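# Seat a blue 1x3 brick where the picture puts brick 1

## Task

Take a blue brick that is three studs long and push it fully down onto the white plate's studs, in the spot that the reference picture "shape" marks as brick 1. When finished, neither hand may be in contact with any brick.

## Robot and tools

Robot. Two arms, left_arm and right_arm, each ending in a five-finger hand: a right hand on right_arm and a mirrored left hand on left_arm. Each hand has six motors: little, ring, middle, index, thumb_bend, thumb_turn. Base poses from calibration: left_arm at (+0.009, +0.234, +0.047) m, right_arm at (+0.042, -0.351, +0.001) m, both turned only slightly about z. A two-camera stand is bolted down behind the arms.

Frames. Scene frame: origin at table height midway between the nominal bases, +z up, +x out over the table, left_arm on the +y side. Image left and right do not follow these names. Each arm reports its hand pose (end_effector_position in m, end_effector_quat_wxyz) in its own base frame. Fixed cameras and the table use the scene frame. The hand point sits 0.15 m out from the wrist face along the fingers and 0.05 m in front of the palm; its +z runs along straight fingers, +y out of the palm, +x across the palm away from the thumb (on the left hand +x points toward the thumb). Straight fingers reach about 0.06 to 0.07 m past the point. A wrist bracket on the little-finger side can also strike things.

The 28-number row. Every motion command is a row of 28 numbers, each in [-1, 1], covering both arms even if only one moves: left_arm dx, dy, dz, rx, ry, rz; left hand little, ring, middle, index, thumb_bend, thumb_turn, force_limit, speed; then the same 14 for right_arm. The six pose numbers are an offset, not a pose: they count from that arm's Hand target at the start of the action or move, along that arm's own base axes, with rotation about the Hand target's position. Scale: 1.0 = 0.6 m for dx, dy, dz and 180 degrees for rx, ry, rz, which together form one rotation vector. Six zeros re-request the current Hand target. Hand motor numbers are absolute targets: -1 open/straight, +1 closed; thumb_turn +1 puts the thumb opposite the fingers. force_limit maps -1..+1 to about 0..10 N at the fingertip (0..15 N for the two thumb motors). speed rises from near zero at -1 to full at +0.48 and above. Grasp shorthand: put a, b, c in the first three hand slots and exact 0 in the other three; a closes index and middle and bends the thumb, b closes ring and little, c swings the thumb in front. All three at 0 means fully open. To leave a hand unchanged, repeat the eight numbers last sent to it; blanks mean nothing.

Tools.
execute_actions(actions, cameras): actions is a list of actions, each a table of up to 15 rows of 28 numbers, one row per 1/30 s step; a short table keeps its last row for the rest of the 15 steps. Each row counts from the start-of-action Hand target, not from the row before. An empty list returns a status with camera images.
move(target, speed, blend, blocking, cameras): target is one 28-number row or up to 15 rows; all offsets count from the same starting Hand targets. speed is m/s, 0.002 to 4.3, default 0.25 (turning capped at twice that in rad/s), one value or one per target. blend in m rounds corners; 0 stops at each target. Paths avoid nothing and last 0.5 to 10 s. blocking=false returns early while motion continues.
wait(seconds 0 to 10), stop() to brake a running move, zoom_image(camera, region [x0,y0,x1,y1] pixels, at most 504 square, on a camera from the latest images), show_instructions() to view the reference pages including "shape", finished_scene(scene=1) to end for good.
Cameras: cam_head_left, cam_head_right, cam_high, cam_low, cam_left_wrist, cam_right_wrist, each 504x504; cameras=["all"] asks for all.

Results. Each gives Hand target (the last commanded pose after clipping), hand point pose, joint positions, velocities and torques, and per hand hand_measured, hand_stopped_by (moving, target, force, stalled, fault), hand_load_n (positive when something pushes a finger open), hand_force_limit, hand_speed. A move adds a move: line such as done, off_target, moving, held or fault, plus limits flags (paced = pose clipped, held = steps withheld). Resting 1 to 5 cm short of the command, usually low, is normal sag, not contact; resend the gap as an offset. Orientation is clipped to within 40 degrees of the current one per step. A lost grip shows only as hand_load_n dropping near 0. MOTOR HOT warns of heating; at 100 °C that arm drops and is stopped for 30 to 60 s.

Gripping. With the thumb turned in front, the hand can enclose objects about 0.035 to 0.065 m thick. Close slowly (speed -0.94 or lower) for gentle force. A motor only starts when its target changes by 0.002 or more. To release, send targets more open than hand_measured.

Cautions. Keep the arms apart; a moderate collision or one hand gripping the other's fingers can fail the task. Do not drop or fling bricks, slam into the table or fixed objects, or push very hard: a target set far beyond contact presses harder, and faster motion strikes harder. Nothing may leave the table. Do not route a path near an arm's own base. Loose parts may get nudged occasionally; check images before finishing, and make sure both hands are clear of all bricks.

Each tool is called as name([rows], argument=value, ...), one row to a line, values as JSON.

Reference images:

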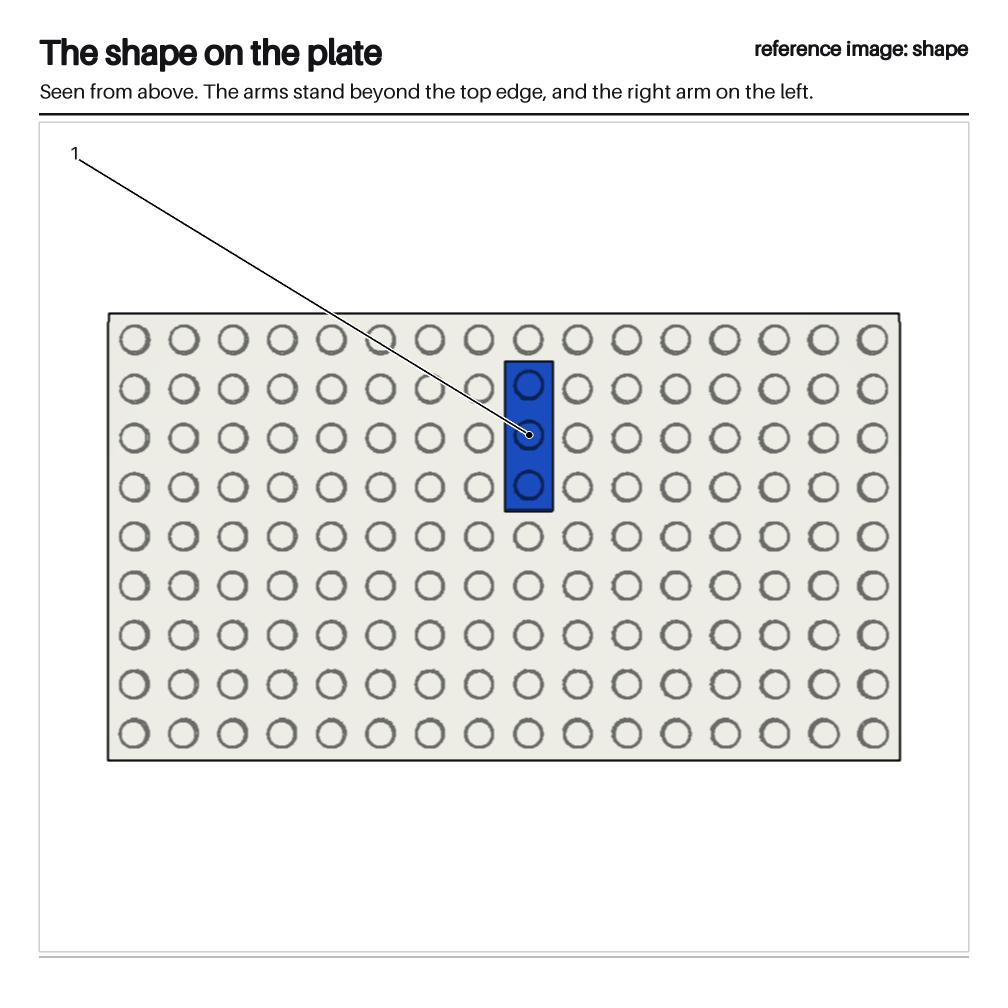

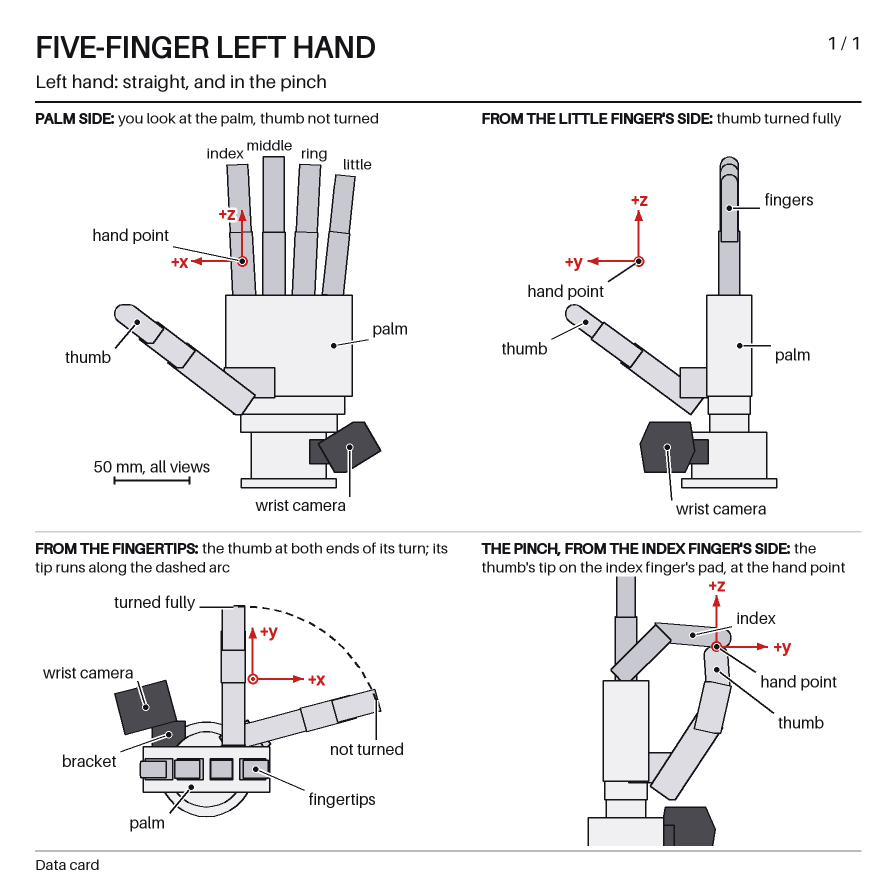

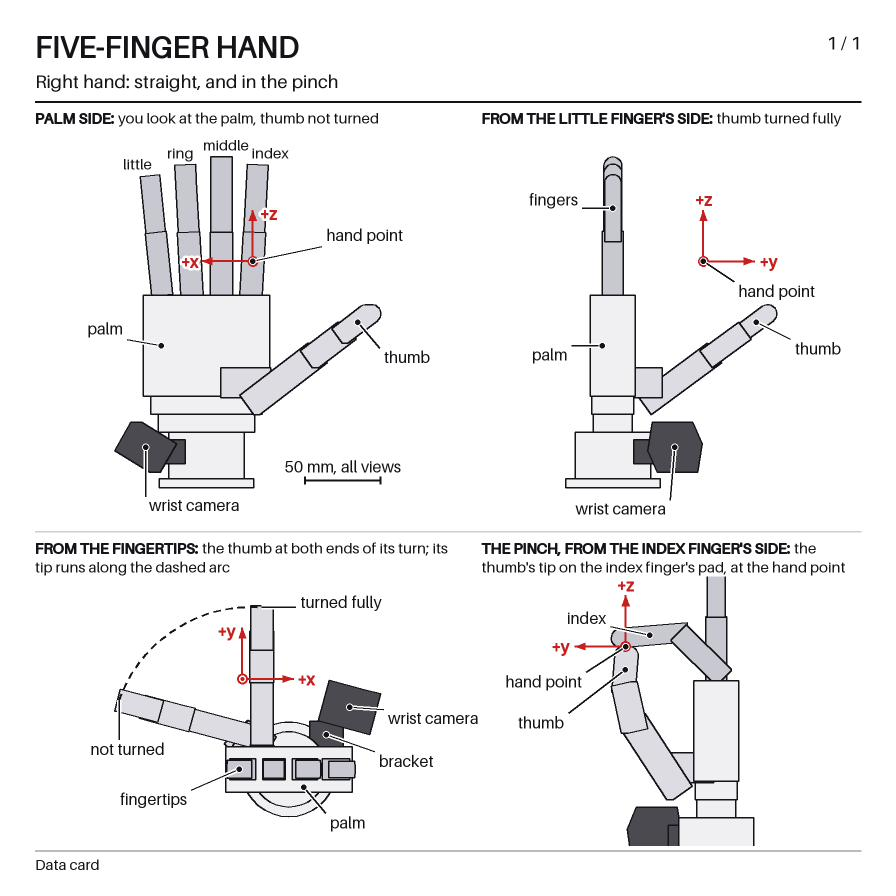

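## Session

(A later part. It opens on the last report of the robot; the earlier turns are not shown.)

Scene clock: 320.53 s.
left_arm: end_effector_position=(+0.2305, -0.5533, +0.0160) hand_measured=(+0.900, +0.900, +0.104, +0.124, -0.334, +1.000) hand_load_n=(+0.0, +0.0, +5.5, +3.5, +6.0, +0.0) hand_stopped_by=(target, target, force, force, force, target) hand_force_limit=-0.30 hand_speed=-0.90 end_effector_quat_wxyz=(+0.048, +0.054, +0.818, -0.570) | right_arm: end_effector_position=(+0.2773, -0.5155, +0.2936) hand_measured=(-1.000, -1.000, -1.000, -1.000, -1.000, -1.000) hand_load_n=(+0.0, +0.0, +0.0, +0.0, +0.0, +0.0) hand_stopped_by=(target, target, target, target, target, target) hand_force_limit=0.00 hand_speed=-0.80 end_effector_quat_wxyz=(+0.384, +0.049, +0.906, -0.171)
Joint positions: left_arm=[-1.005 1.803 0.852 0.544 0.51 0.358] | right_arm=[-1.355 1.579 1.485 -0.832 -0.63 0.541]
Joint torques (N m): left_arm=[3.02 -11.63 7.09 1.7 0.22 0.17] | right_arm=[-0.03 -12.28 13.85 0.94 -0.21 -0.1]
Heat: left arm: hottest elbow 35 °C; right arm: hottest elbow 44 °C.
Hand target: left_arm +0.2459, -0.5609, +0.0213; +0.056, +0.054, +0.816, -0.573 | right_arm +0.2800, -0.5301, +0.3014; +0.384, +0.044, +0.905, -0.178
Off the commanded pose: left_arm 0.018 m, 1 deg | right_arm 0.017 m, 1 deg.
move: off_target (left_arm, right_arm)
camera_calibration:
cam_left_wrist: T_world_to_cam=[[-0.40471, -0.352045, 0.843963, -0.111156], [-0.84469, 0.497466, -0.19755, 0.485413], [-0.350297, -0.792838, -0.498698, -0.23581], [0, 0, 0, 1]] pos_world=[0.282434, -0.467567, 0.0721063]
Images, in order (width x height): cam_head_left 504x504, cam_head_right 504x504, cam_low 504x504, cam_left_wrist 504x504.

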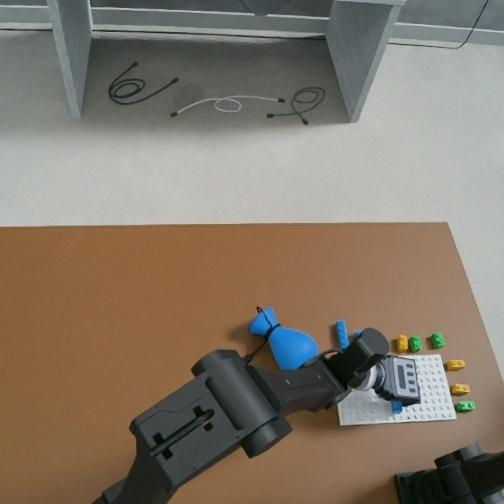

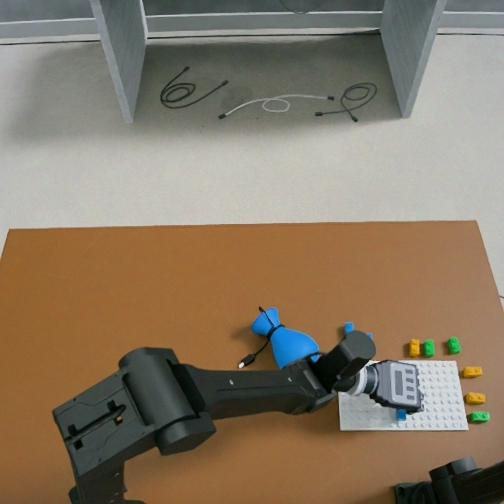

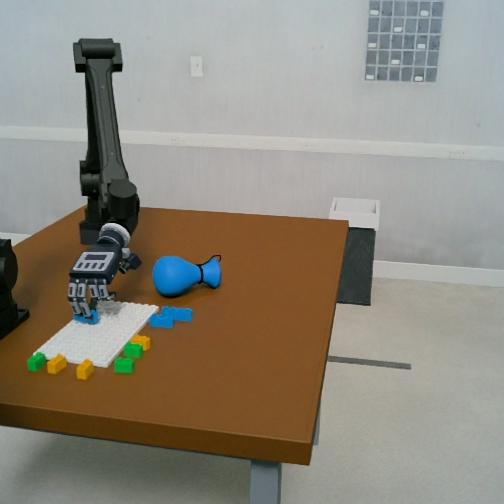

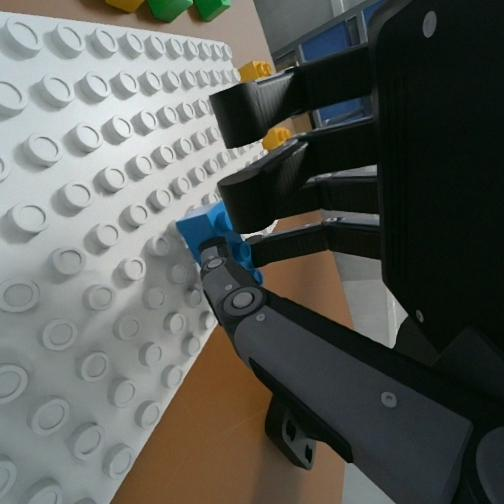

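move(target=[0.0025, 0.001, -0.032, 0, 0, 0, 0.9, 0.9, 0.4, 0.4, -0.33, 1.0, -0.3, -0.9, 0,0,0, 0, 0, 0, -1, -1, -1, -1, -1, -1, 0.0, -0.8], speed=0.05, cameras=["cam_low", "cam_left_wrist", "cam_head_left", "cam_head_right"])

zoom_image(camera="cam_head_right", region=[380, 395, 420, 435])

zoom_image(camera="cam_head_left", region=[380, 385, 420, 425])

zoom_image(camera="cam_left_wrist", region=[150, 190, 290, 330])

zoom_image(camera="cam_low", region=[65, 290, 115, 340])

Scene clock: 323.50 s.
left_arm: end_effector_position=(+0.2322, -0.5559, +0.0107) hand_measured=(+0.900, +0.900, +0.104, +0.124, -0.334, +1.000) hand_load_n=(+0.0, +0.0, +6.0, +3.5, +5.0, +0.0) hand_stopped_by=(target, target, force, force, force, target) hand_force_limit=-0.30 hand_speed=-0.90 end_effector_quat_wxyz=(+0.048, +0.056, +0.816, -0.573) | right_arm: end_effector_position=(+0.2773, -0.5155, +0.2936) hand_measured=(-1.000, -1.000, -1.000, -1.000, -1.000, -1.000) hand_load_n=(+0.0, +0.0, +0.0, +0.0, +0.0, -0.5) hand_stopped_by=(target, target, target, target, target, target) hand_force_limit=0.00 hand_speed=-0.80 end_effector_quat_wxyz=(+0.384, +0.049, +0.906, -0.171)
Joint positions: left_arm=[-1.003 1.824 0.857 0.568 0.517 0.358] | right_arm=[-1.355 1.579 1.485 -0.832 -0.63 0.541]
Joint torques (N m): left_arm=[3.14 -9.64 6.23 2.71 0.1 0.2] | right_arm=[-0.09 -12.4 13.79 0.94 -0.22 -0.09]
Heat: left arm: hottest elbow 35 °C; right arm: hottest elbow 44 °C.
Hand target: left_arm +0.2474, -0.5603, +0.0020; +0.056, +0.054, +0.816, -0.573 | right_arm +0.2800, -0.5301, +0.3014; +0.384, +0.044, +0.905, -0.178
Off the commanded pose: left_arm 0.018 m, 1 deg | right_arm 0.017 m, 1 deg.
move: off_target (left_arm, right_arm)
camera_calibration:
cam_left_wrist: T_world_to_cam=[[-0.407655, -0.344098, 0.845821, -0.101761], [-0.842294, 0.49942, -0.202781, 0.487708], [-0.352643, -0.795095, -0.493423, -0.240692], [0, 0, 0, 1]] pos_world=[0.284432, -0.46996, 0.0662067]
Images, in order (width x height): cam_head_left 504x504, cam_head_right 504x504, cam_low 504x504, cam_left_wrist 504x504.

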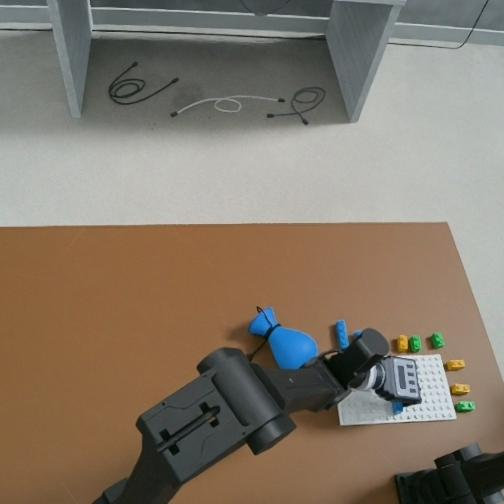

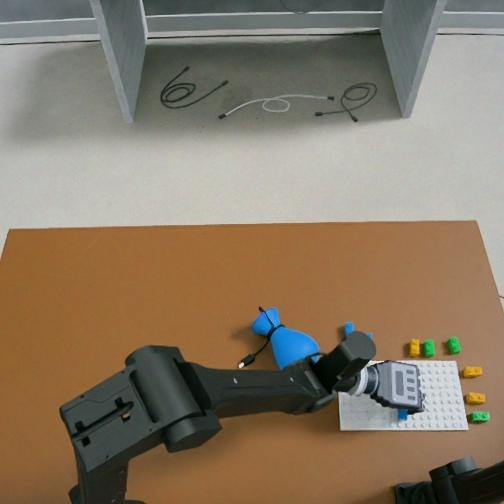

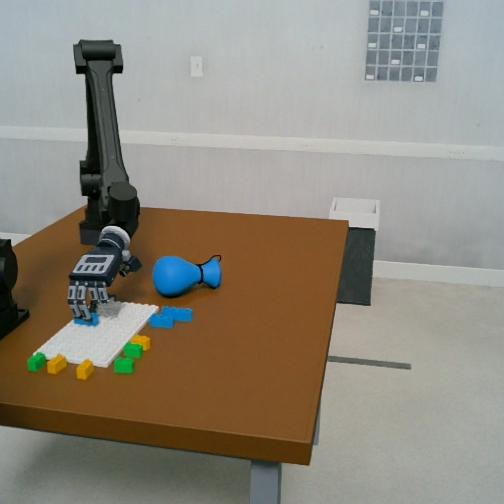

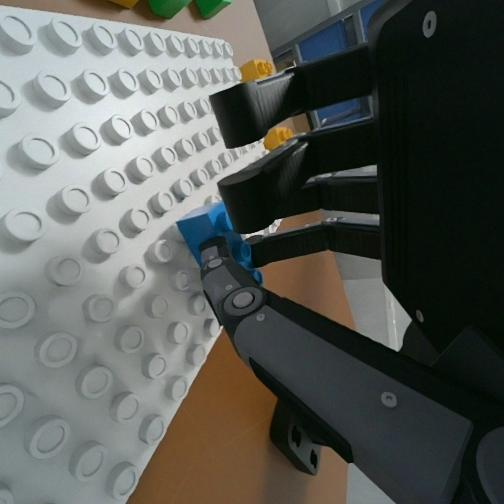

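Scaled by 12.600 from the camera's 504x504 image, which has a finer 720x720 frame.

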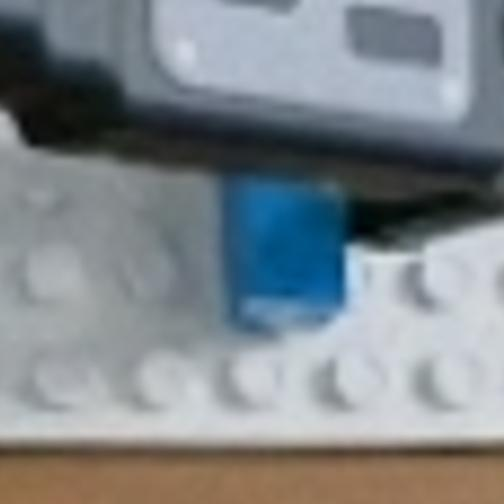

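Scaled by 12.600 from the camera's 504x504 image, which has a finer 720x720 frame.

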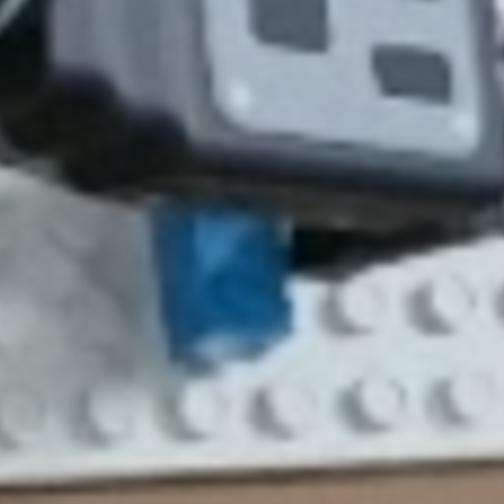

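Scaled by 3.600 from the camera's 504x504 image, which has a finer 720x720 frame.

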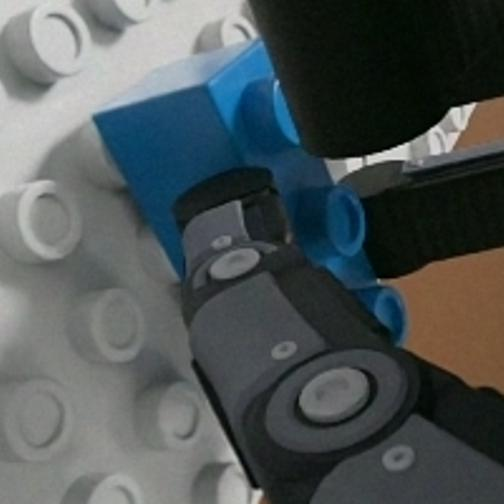

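Scaled by 10.080 from the camera's 504x504 image, which has a finer 720x720 frame.

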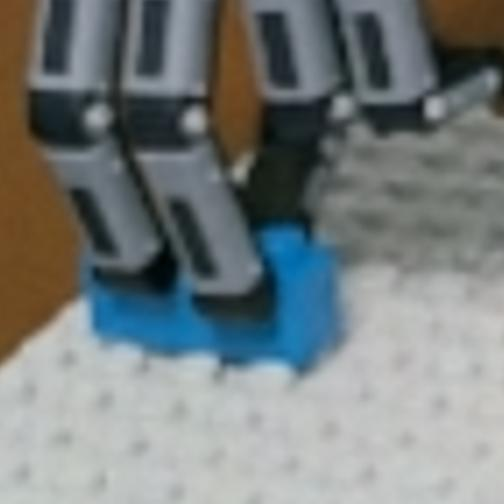

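move(target=[-0.0127, 0.032, 0.0445, 0, 0, 0, 0.9, 0.9, 0.4, 0.4, -0.33, 1.0, -0.3, -0.9, 0,0,0, 0, 0, 0, -1, -1, -1, -1, -1, -1, 0.0, -0.8], speed=0.05, cameras=["cam_low", "cam_left_wrist", "cam_head_left", "cam_head_right"])

zoom_image(camera="cam_head_right", region=[380, 395, 420, 435])

zoom_image(camera="cam_head_left", region=[380, 385, 420, 425])

zoom_image(camera="cam_low", region=[65, 290, 115, 340])

Scene clock: 328.37 s.
left_arm: end_effector_position=(+0.2327, -0.5481, +0.0285) hand_measured=(+0.900, +0.900, +0.104, +0.124, -0.334, +1.000) hand_load_n=(+0.0, +0.0, +6.0, +3.0, +6.0, +0.5) hand_stopped_by=(target, target, force, force, force, target) hand_force_limit=-0.30 hand_speed=-0.90 end_effector_quat_wxyz=(+0.051, +0.055, +0.813, -0.577) | right_arm: end_effector_position=(+0.2773, -0.5155, +0.2936) hand_measured=(-1.000, -1.000, -1.000, -1.000, -1.000, -1.000) hand_load_n=(+0.0, +0.0, +0.0, +0.5, +0.0, +0.0) hand_stopped_by=(target, target, target, target, target, target) hand_force_limit=0.00 hand_speed=-0.80 end_effector_quat_wxyz=(+0.384, +0.049, +0.906, -0.171)
Joint positions: left_arm=[-0.994 1.771 0.838 0.543 0.522 0.358] | right_arm=[-1.355 1.579 1.485 -0.832 -0.63 0.541]
Joint torques (N m): left_arm=[3.19 -13.22 4.45 1.54 0.2 0.22] | right_arm=[-0.09 -12.28 13.83 1.01 -0.21 -0.08]
Heat: left arm: hottest elbow 35 °C; right arm: hottest elbow 44 °C.
Hand target: left_arm +0.2399, -0.5409, +0.0287; +0.056, +0.054, +0.816, -0.573 | right_arm +0.2800, -0.5301, +0.3014; +0.384, +0.044, +0.905, -0.178
Off the commanded pose: left_arm 0.010 m, 1 deg | right_arm 0.017 m, 1 deg.
move: off_target (right_arm)
camera_calibration:
cam_left_wrist: T_world_to_cam=[[-0.409062, -0.338263, 0.847494, -0.110512], [-0.843826, 0.493722, -0.21023, 0.485202], [-0.347314, -0.801134, -0.487398, -0.230315], [0, 0, 0, 1]] pos_world=[0.284228, -0.461451, 0.083407]
Images, in order (width x height): cam_head_left 504x504, cam_head_right 504x504, cam_low 504x504, cam_left_wrist 504x504.

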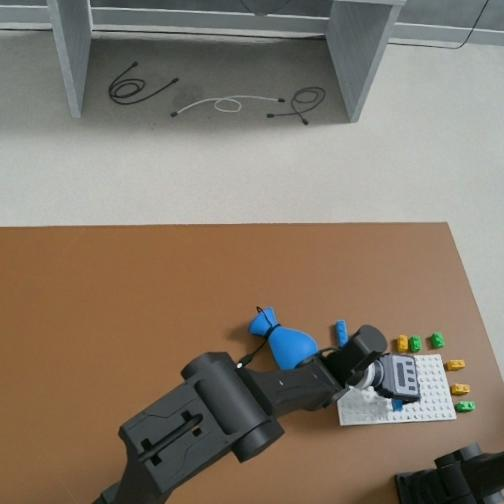

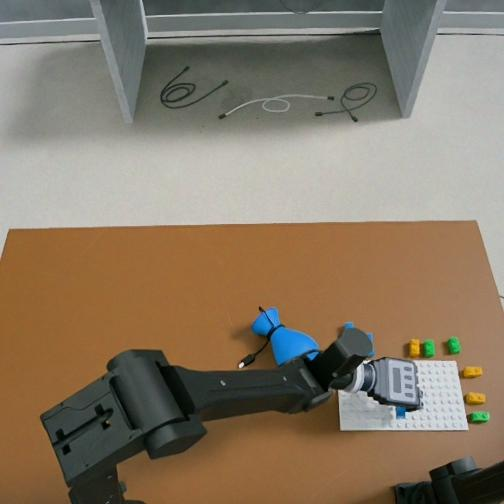

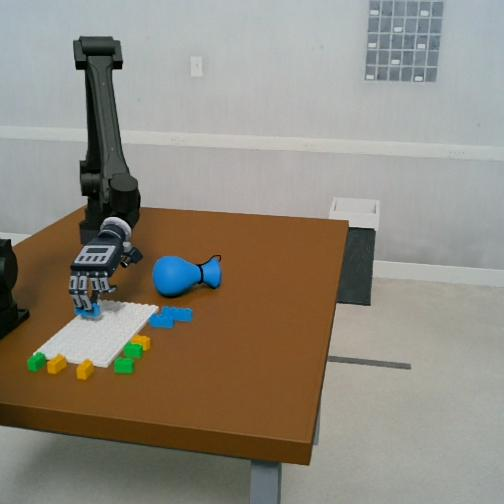

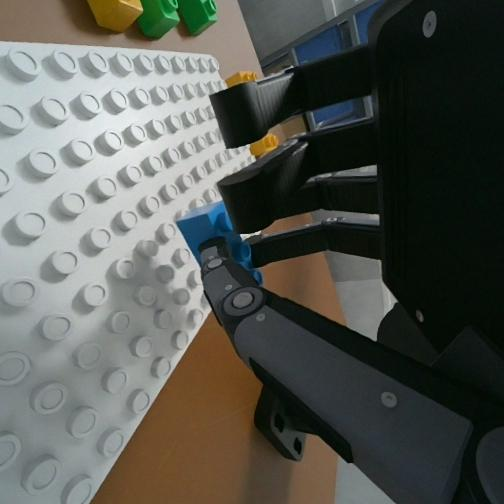

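Scaled by 12.600 from the camera's 504x504 image, which has a finer 720x720 frame.

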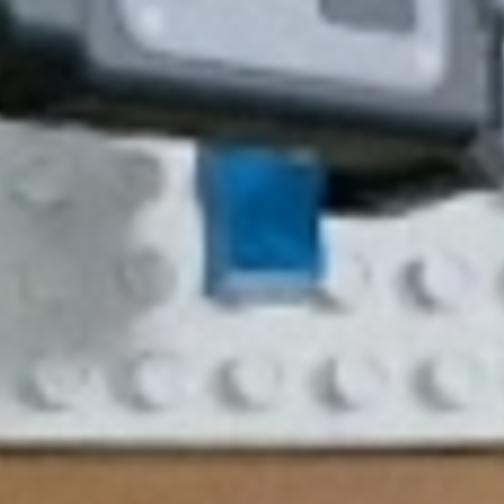

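Scaled by 12.600 from the camera's 504x504 image, which has a finer 720x720 frame.

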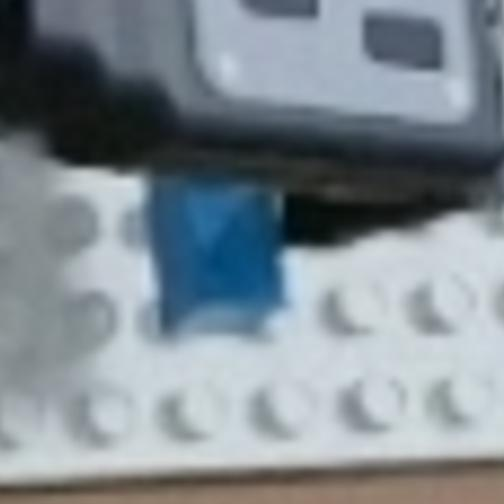

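Scaled by 10.080 from the camera's 504x504 image, which has a finer 720x720 frame.

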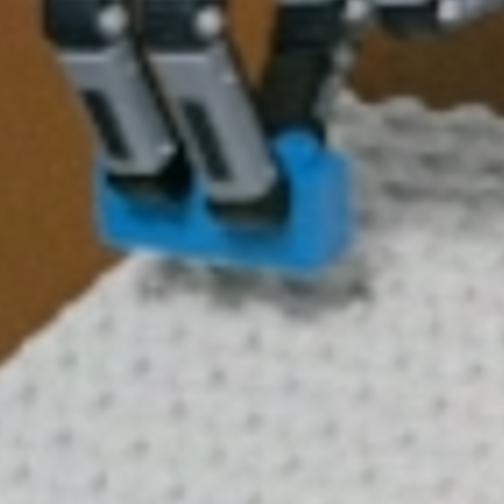

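move(target=[-0.0207, -0.04, 0.0002, 0, 0, 0, 0.9, 0.9, 0.4, 0.4, -0.33, 1.0, -0.3, -0.9, 0,0,0, 0, 0, 0, -1, -1, -1, -1, -1, -1, 0.0, -0.8], speed=0.05, cameras=["cam_low", "cam_left_wrist", "cam_head_left", "cam_head_right"])

zoom_image(camera="cam_head_right", region=[380, 395, 420, 435])

zoom_image(camera="cam_head_left", region=[380, 385, 420, 425])

zoom_image(camera="cam_low", region=[65, 290, 115, 340])

Scene clock: 333.47 s.
left_arm: end_effector_position=(+0.2291, -0.5519, +0.0265) hand_measured=(+0.900, +0.900, +0.104, +0.124, -0.334, +1.000) hand_load_n=(+0.0, -0.5, +5.5, +3.0, +6.0, +0.5) hand_stopped_by=(target, target, force, force, force, target) hand_force_limit=-0.30 hand_speed=-0.90 end_effector_quat_wxyz=(+0.060, +0.052, +0.817, -0.572) | right_arm: end_effector_position=(+0.2773, -0.5155, +0.2936) hand_measured=(-1.000, -1.000, -1.000, -1.000, -1.000, -1.000) hand_load_n=(+0.0, +0.0, +0.0, +0.0, +0.0, +0.0) hand_stopped_by=(target, target, target, target, target, target) hand_force_limit=0.00 hand_speed=-0.80 end_effector_quat_wxyz=(+0.384, +0.049, +0.906, -0.171)
Joint positions: left_arm=[-1.014 1.771 0.838 0.54 0.482 0.358] | right_arm=[-1.355 1.579 1.485 -0.832 -0.63 0.541]
Joint torques (N m): left_arm=[0.56 -11.22 7.1 1.48 -0.06 0.02] | right_arm=[0.15 -12.34 13.82 1.06 -0.23 -0.08]
Heat: left arm: hottest elbow 35 °C; right arm: hottest elbow 45 °C.
Hand target: left_arm +0.2274, -0.5650, +0.0288; +0.056, +0.054, +0.816, -0.573 | right_arm +0.2800, -0.5301, +0.3014; +0.384, +0.044, +0.905, -0.178
Off the commanded pose: left_arm 0.013 m, 1 deg | right_arm 0.017 m, 1 deg.
move: off_target (left_arm, right_arm)
camera_calibration:
cam_left_wrist: T_world_to_cam=[[-0.412764, -0.354001, 0.839232, -0.119087], [-0.849675, 0.481592, -0.214757, 0.47844], [-0.328143, -0.801718, -0.49957, -0.239975], [0, 0, 0, 1]] pos_world=[0.278618, -0.464962, 0.0828055]
Images, in order (width x height): cam_head_left 504x504, cam_head_right 504x504, cam_low 504x504, cam_left_wrist 504x504.

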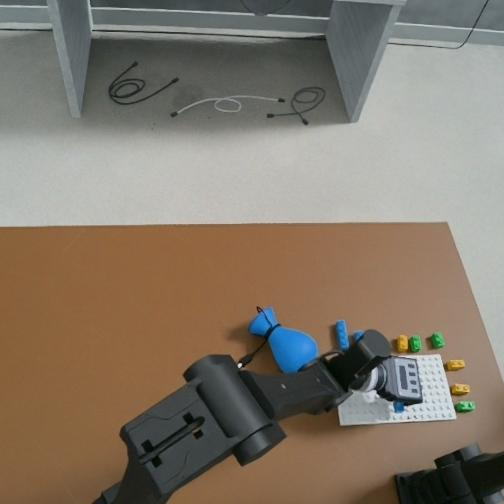

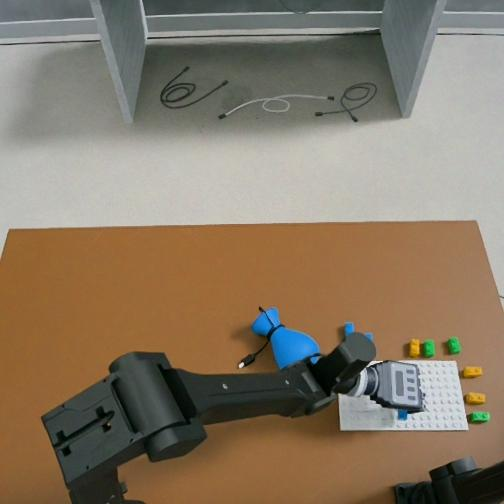

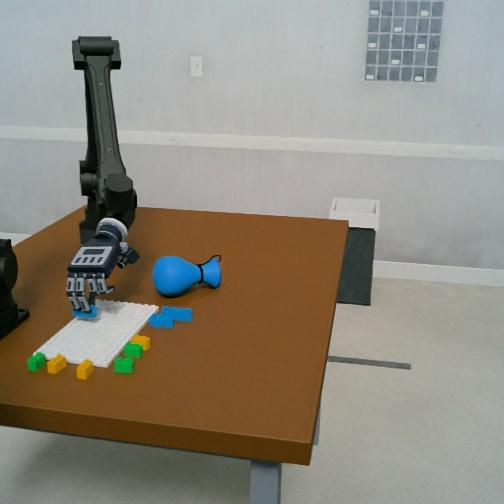

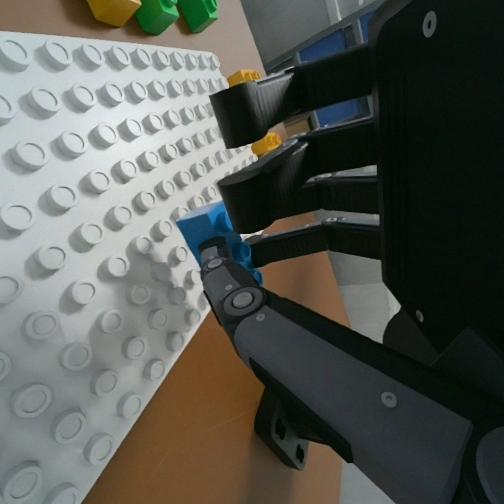

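Scaled by 12.600 from the camera's 504x504 image, which has a finer 720x720 frame.

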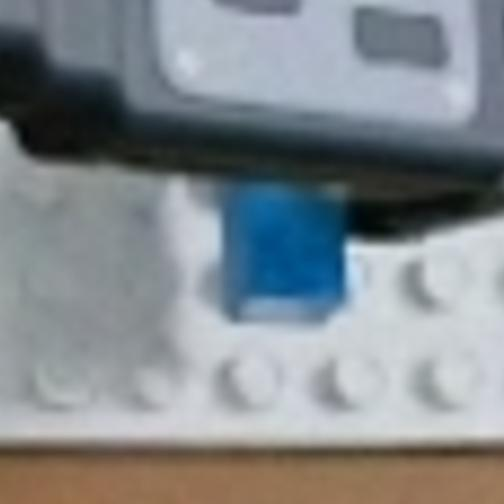

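Scaled by 12.600 from the camera's 504x504 image, which has a finer 720x720 frame.

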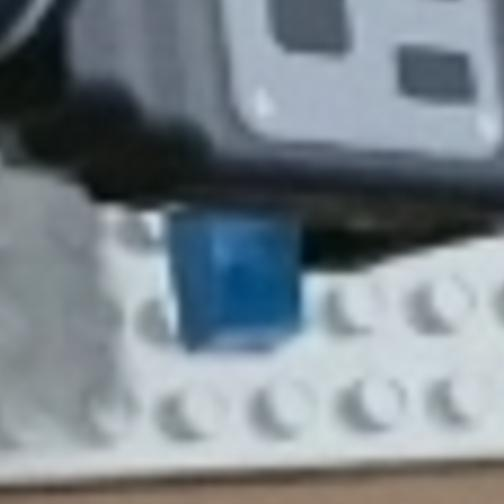

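Scaled by 10.080 from the camera's 504x504 image, which has a finer 720x720 frame.

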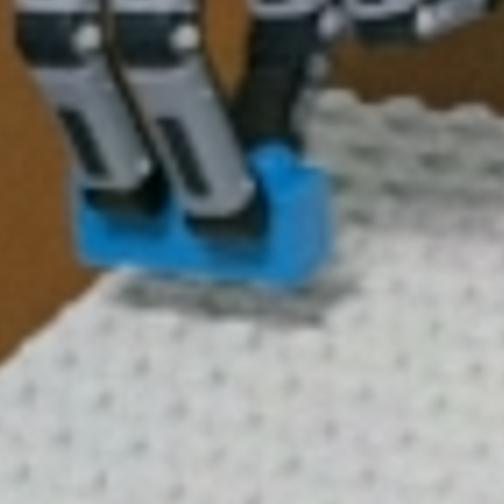

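move(target=[-0.0013, 0.0034, -0.0225, 0, 0, 0.005, 0.9, 0.9, 0.4, 0.4, -0.33, 1.0, -0.3, -0.9, 0,0,0, 0, 0, 0, -1, -1, -1, -1, -1, -1, 0.0, -0.8], speed=0.05, cameras=["cam_low", "cam_left_wrist", "cam_head_left", "cam_head_right"])

zoom_image(camera="cam_head_right", region=[380, 395, 420, 435])

zoom_image(camera="cam_head_left", region=[380, 385, 420, 425])

zoom_image(camera="cam_low", region=[65, 290, 115, 340])

zoom_image(camera="cam_left_wrist", region=[150, 190, 290, 330])

Scene clock: 339.60 s.
left_arm: end_effector_position=(+0.2306, -0.5515, +0.0157) hand_measured=(+0.900, +0.900, +0.104, +0.124, -0.334, +1.000) hand_load_n=(+0.0, +0.0, +5.5, +3.0, +6.0, +0.5) hand_stopped_by=(target, target, force, force, force, target) hand_force_limit=-0.30 hand_speed=-0.90 end_effector_quat_wxyz=(+0.063, +0.046, +0.821, -0.566) | right_arm: end_effector_position=(+0.2773, -0.5155, +0.2936) hand_measured=(-1.000, -1.000, -1.000, -1.000, -1.000, -1.000) hand_load_n=(+0.0, +0.0, +0.0, +0.0, +0.0, +0.0) hand_stopped_by=(target, target, target, target, target, target) hand_force_limit=0.00 hand_speed=-0.80 end_effector_quat_wxyz=(+0.384, +0.049, +0.906, -0.171)
Joint positions: left_arm=[-1.016 1.792 0.838 0.549 0.464 0.356] | right_arm=[-1.355 1.579 1.485 -0.832 -0.63 0.541]
Joint torques (N m): left_arm=[0.5 -10.4 5.76 2.92 -0.04 -0.05] | right_arm=[0.03 -12.51 13.83 0.96 -0.22 -0.09]
Heat: left arm: hottest elbow 35 °C; right arm: hottest elbow 45 °C.
Hand target: left_arm +0.2266, -0.5629, +0.0153; +0.061, +0.047, +0.816, -0.572 | right_arm +0.2800, -0.5301, +0.3014; +0.384, +0.044, +0.905, -0.178
Off the commanded pose: left_arm 0.012 m, 1 deg | right_arm 0.017 m, 1 deg.
move: off_target (left_arm, right_arm)
camera_calibration:
cam_left_wrist: T_world_to_cam=[[-0.405948, -0.371203, 0.835114, -0.12036], [-0.856942, 0.472156, -0.206687, 0.473502], [-0.317581, -0.799548, -0.50977, -0.245554], [0, 0, 0, 1]] pos_world=[0.278921, -0.464577, 0.0732047]
Images, in order (width x height): cam_head_left 504x504, cam_head_right 504x504, cam_low 504x504, cam_left_wrist 504x504.

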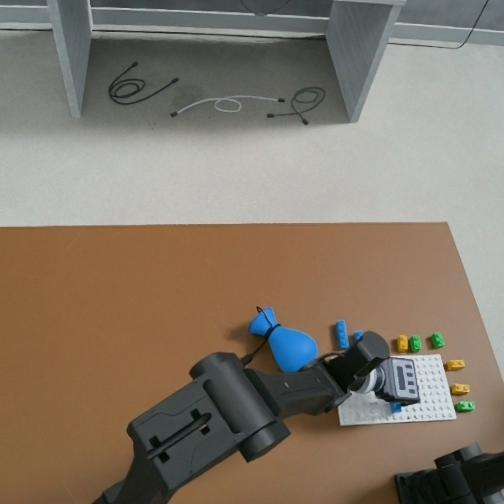

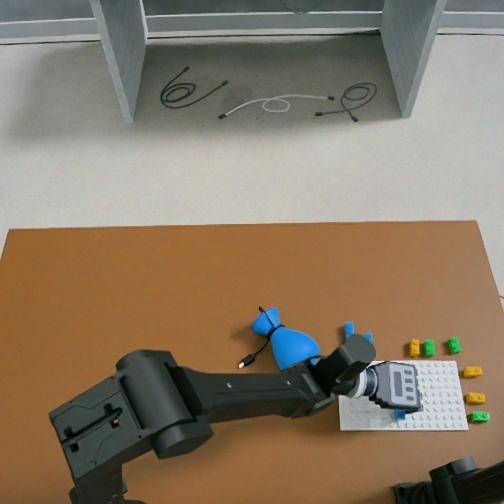

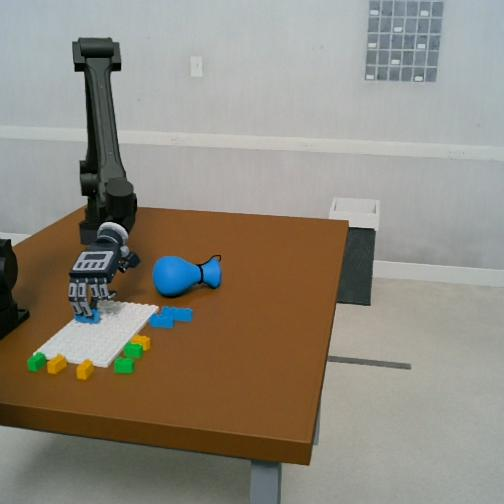

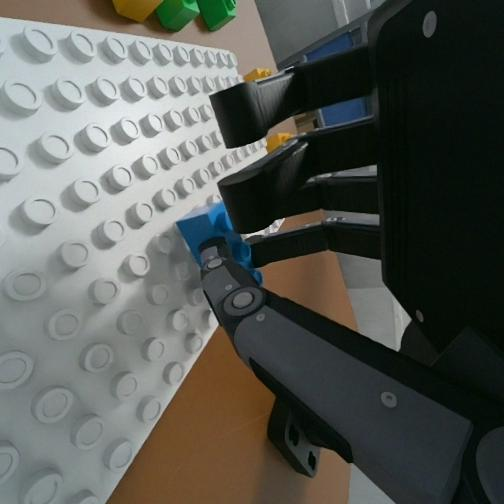

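Scaled by 12.600 from the camera's 504x504 image, which has a finer 720x720 frame.

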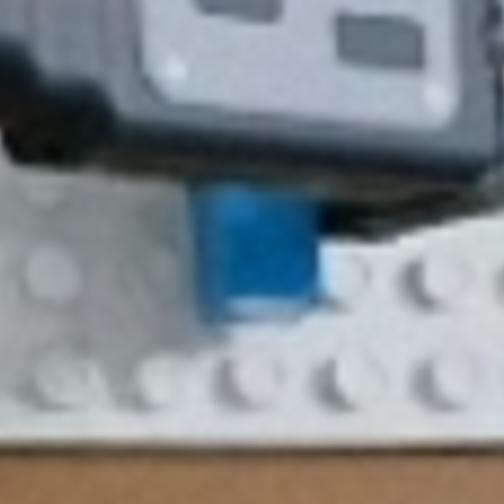

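Scaled by 12.600 from the camera's 504x504 image, which has a finer 720x720 frame.

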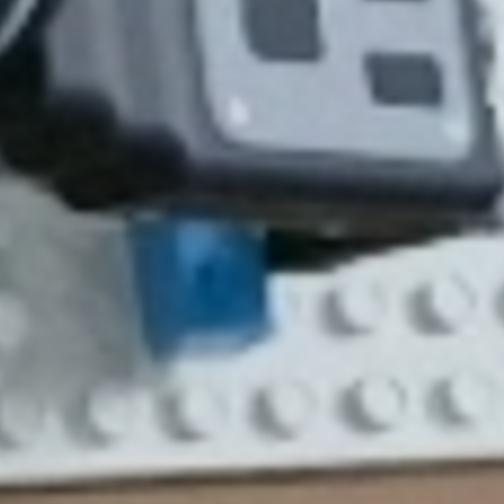

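Scaled by 10.080 from the camera's 504x504 image, which has a finer 720x720 frame.

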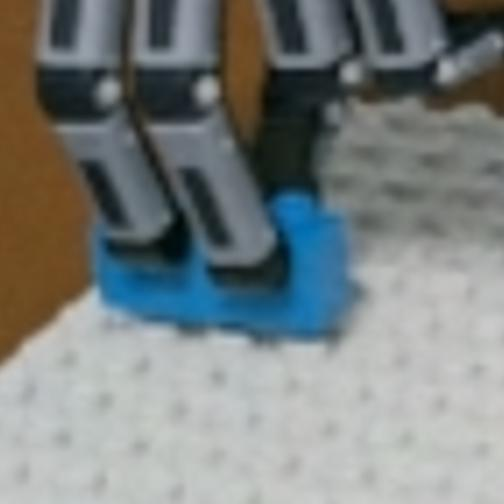

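Scaled by 3.600 from the camera's 504x504 image, which has a finer 720x720 frame.

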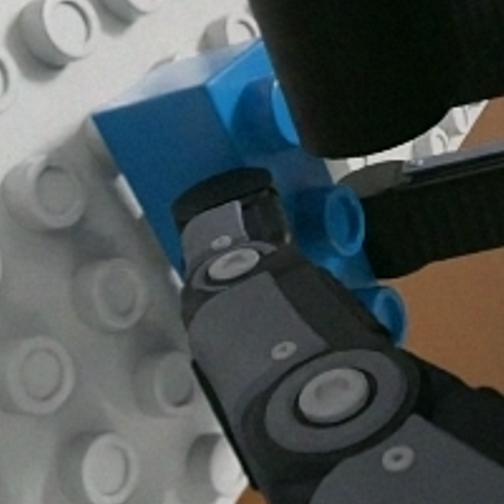

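execute_actions(actions=[], cameras=["cam_head_left","cam_head_right","cam_low","cam_left_wrist"])

zoom_image(camera="cam_head_left", region=[380, 385, 420, 425])

zoom_image(camera="cam_head_right", region=[380, 395, 420, 435])

zoom_image(camera="cam_low", region=[65, 290, 115, 340])

Scene clock: 344.27 s.
left_arm: end_effector_position=(+0.2306, -0.5515, +0.0157) hand_measured=(+0.900, +0.900, +0.104, +0.124, -0.334, +1.000) hand_load_n=(+0.0, +0.0, +5.5, +3.0, +6.0, +0.5) hand_stopped_by=(target, target, force, force, force, target) hand_force_limit=-0.30 hand_speed=-0.90 end_effector_quat_wxyz=(+0.063, +0.046, +0.821, -0.566) | right_arm: end_effector_position=(+0.2773, -0.5155, +0.2936) hand_measured=(-1.000, -1.000, -1.000, -1.000, -1.000, -1.000) hand_load_n=(+0.0, +0.0, +0.0, +0.0, +0.0, +0.0) hand_stopped_by=(target, target, target, target, target, target) hand_force_limit=0.00 hand_speed=-0.80 end_effector_quat_wxyz=(+0.384, +0.049, +0.906, -0.171)
Joint positions: left_arm=[-1.016 1.792 0.838 0.549 0.464 0.356] | right_arm=[-1.355 1.579 1.485 -0.832 -0.63 0.541]
Joint velocities: within noise
Joint torques (N m): left_arm=[0.09 -10.93 5.76 3.08 -0.07 -0.04] | right_arm=[0.15 -12.28 13.85 1.01 -0.21 -0.08]
Heat: left arm: hottest elbow 35 °C; right arm: hottest elbow 45 °C.
Hand target: left_arm +0.2266, -0.5629, +0.0153; +0.061, +0.047, +0.816, -0.572 | right_arm +0.2800, -0.5301, +0.3014; +0.384, +0.044, +0.905, -0.178
Off the commanded pose: left_arm 0.012 m, 1 deg | right_arm 0.017 m, 1 deg.
camera_calibration:
cam_left_wrist: T_world_to_cam=[[-0.405948, -0.371203, 0.835114, -0.12036], [-0.856942, 0.472156, -0.206687, 0.473502], [-0.317581, -0.799548, -0.50977, -0.245554], [0, 0, 0, 1]] pos_world=[0.278921, -0.464577, 0.0732047]
Images, in order (width x height): cam_head_left 504x504, cam_head_right 504x504, cam_low 504x504, cam_left_wrist 504x504.

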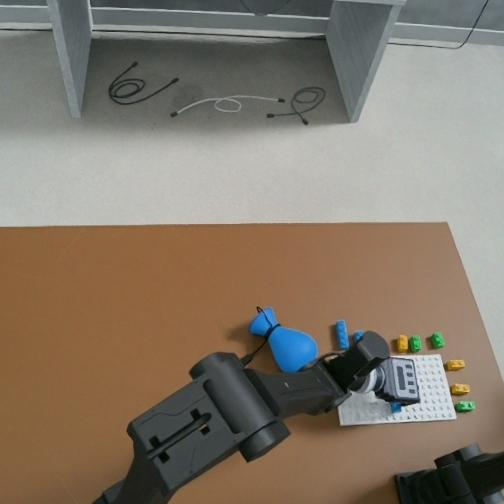

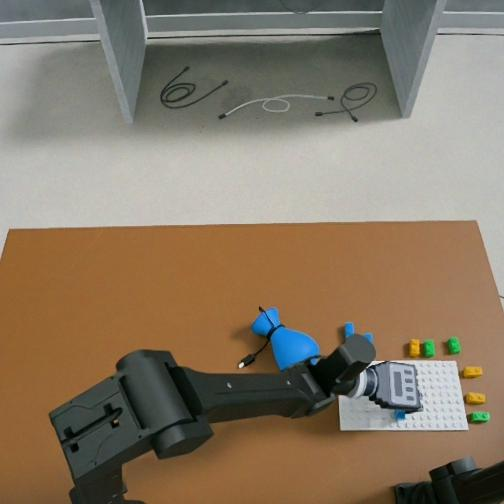

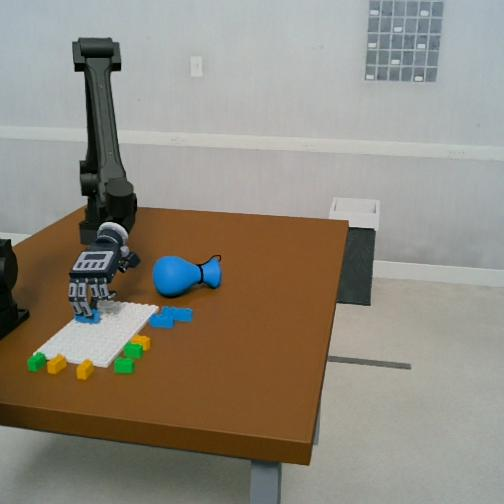

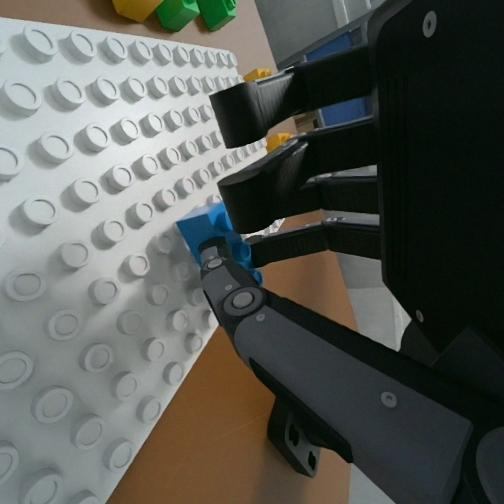

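Scaled by 12.600 from the camera's 504x504 image, which has a finer 720x720 frame.

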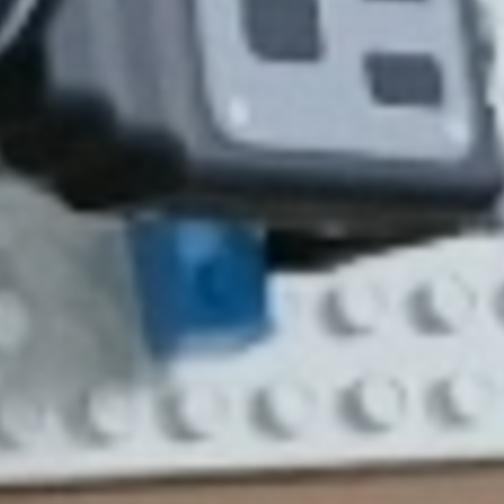

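Scaled by 12.600 from the camera's 504x504 image, which has a finer 720x720 frame.

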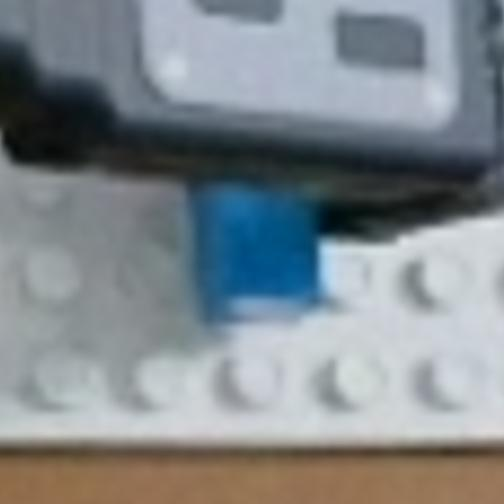

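Scaled by 10.080 from the camera's 504x504 image, which has a finer 720x720 frame.

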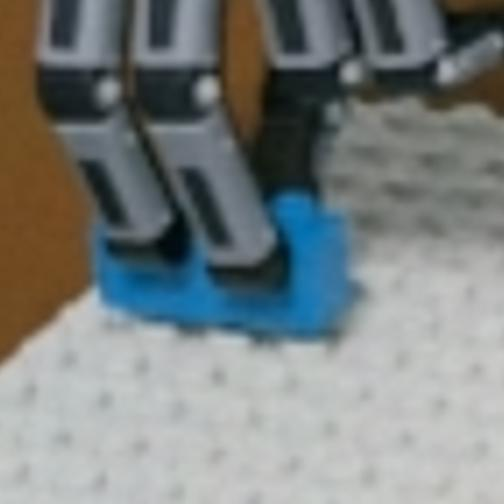

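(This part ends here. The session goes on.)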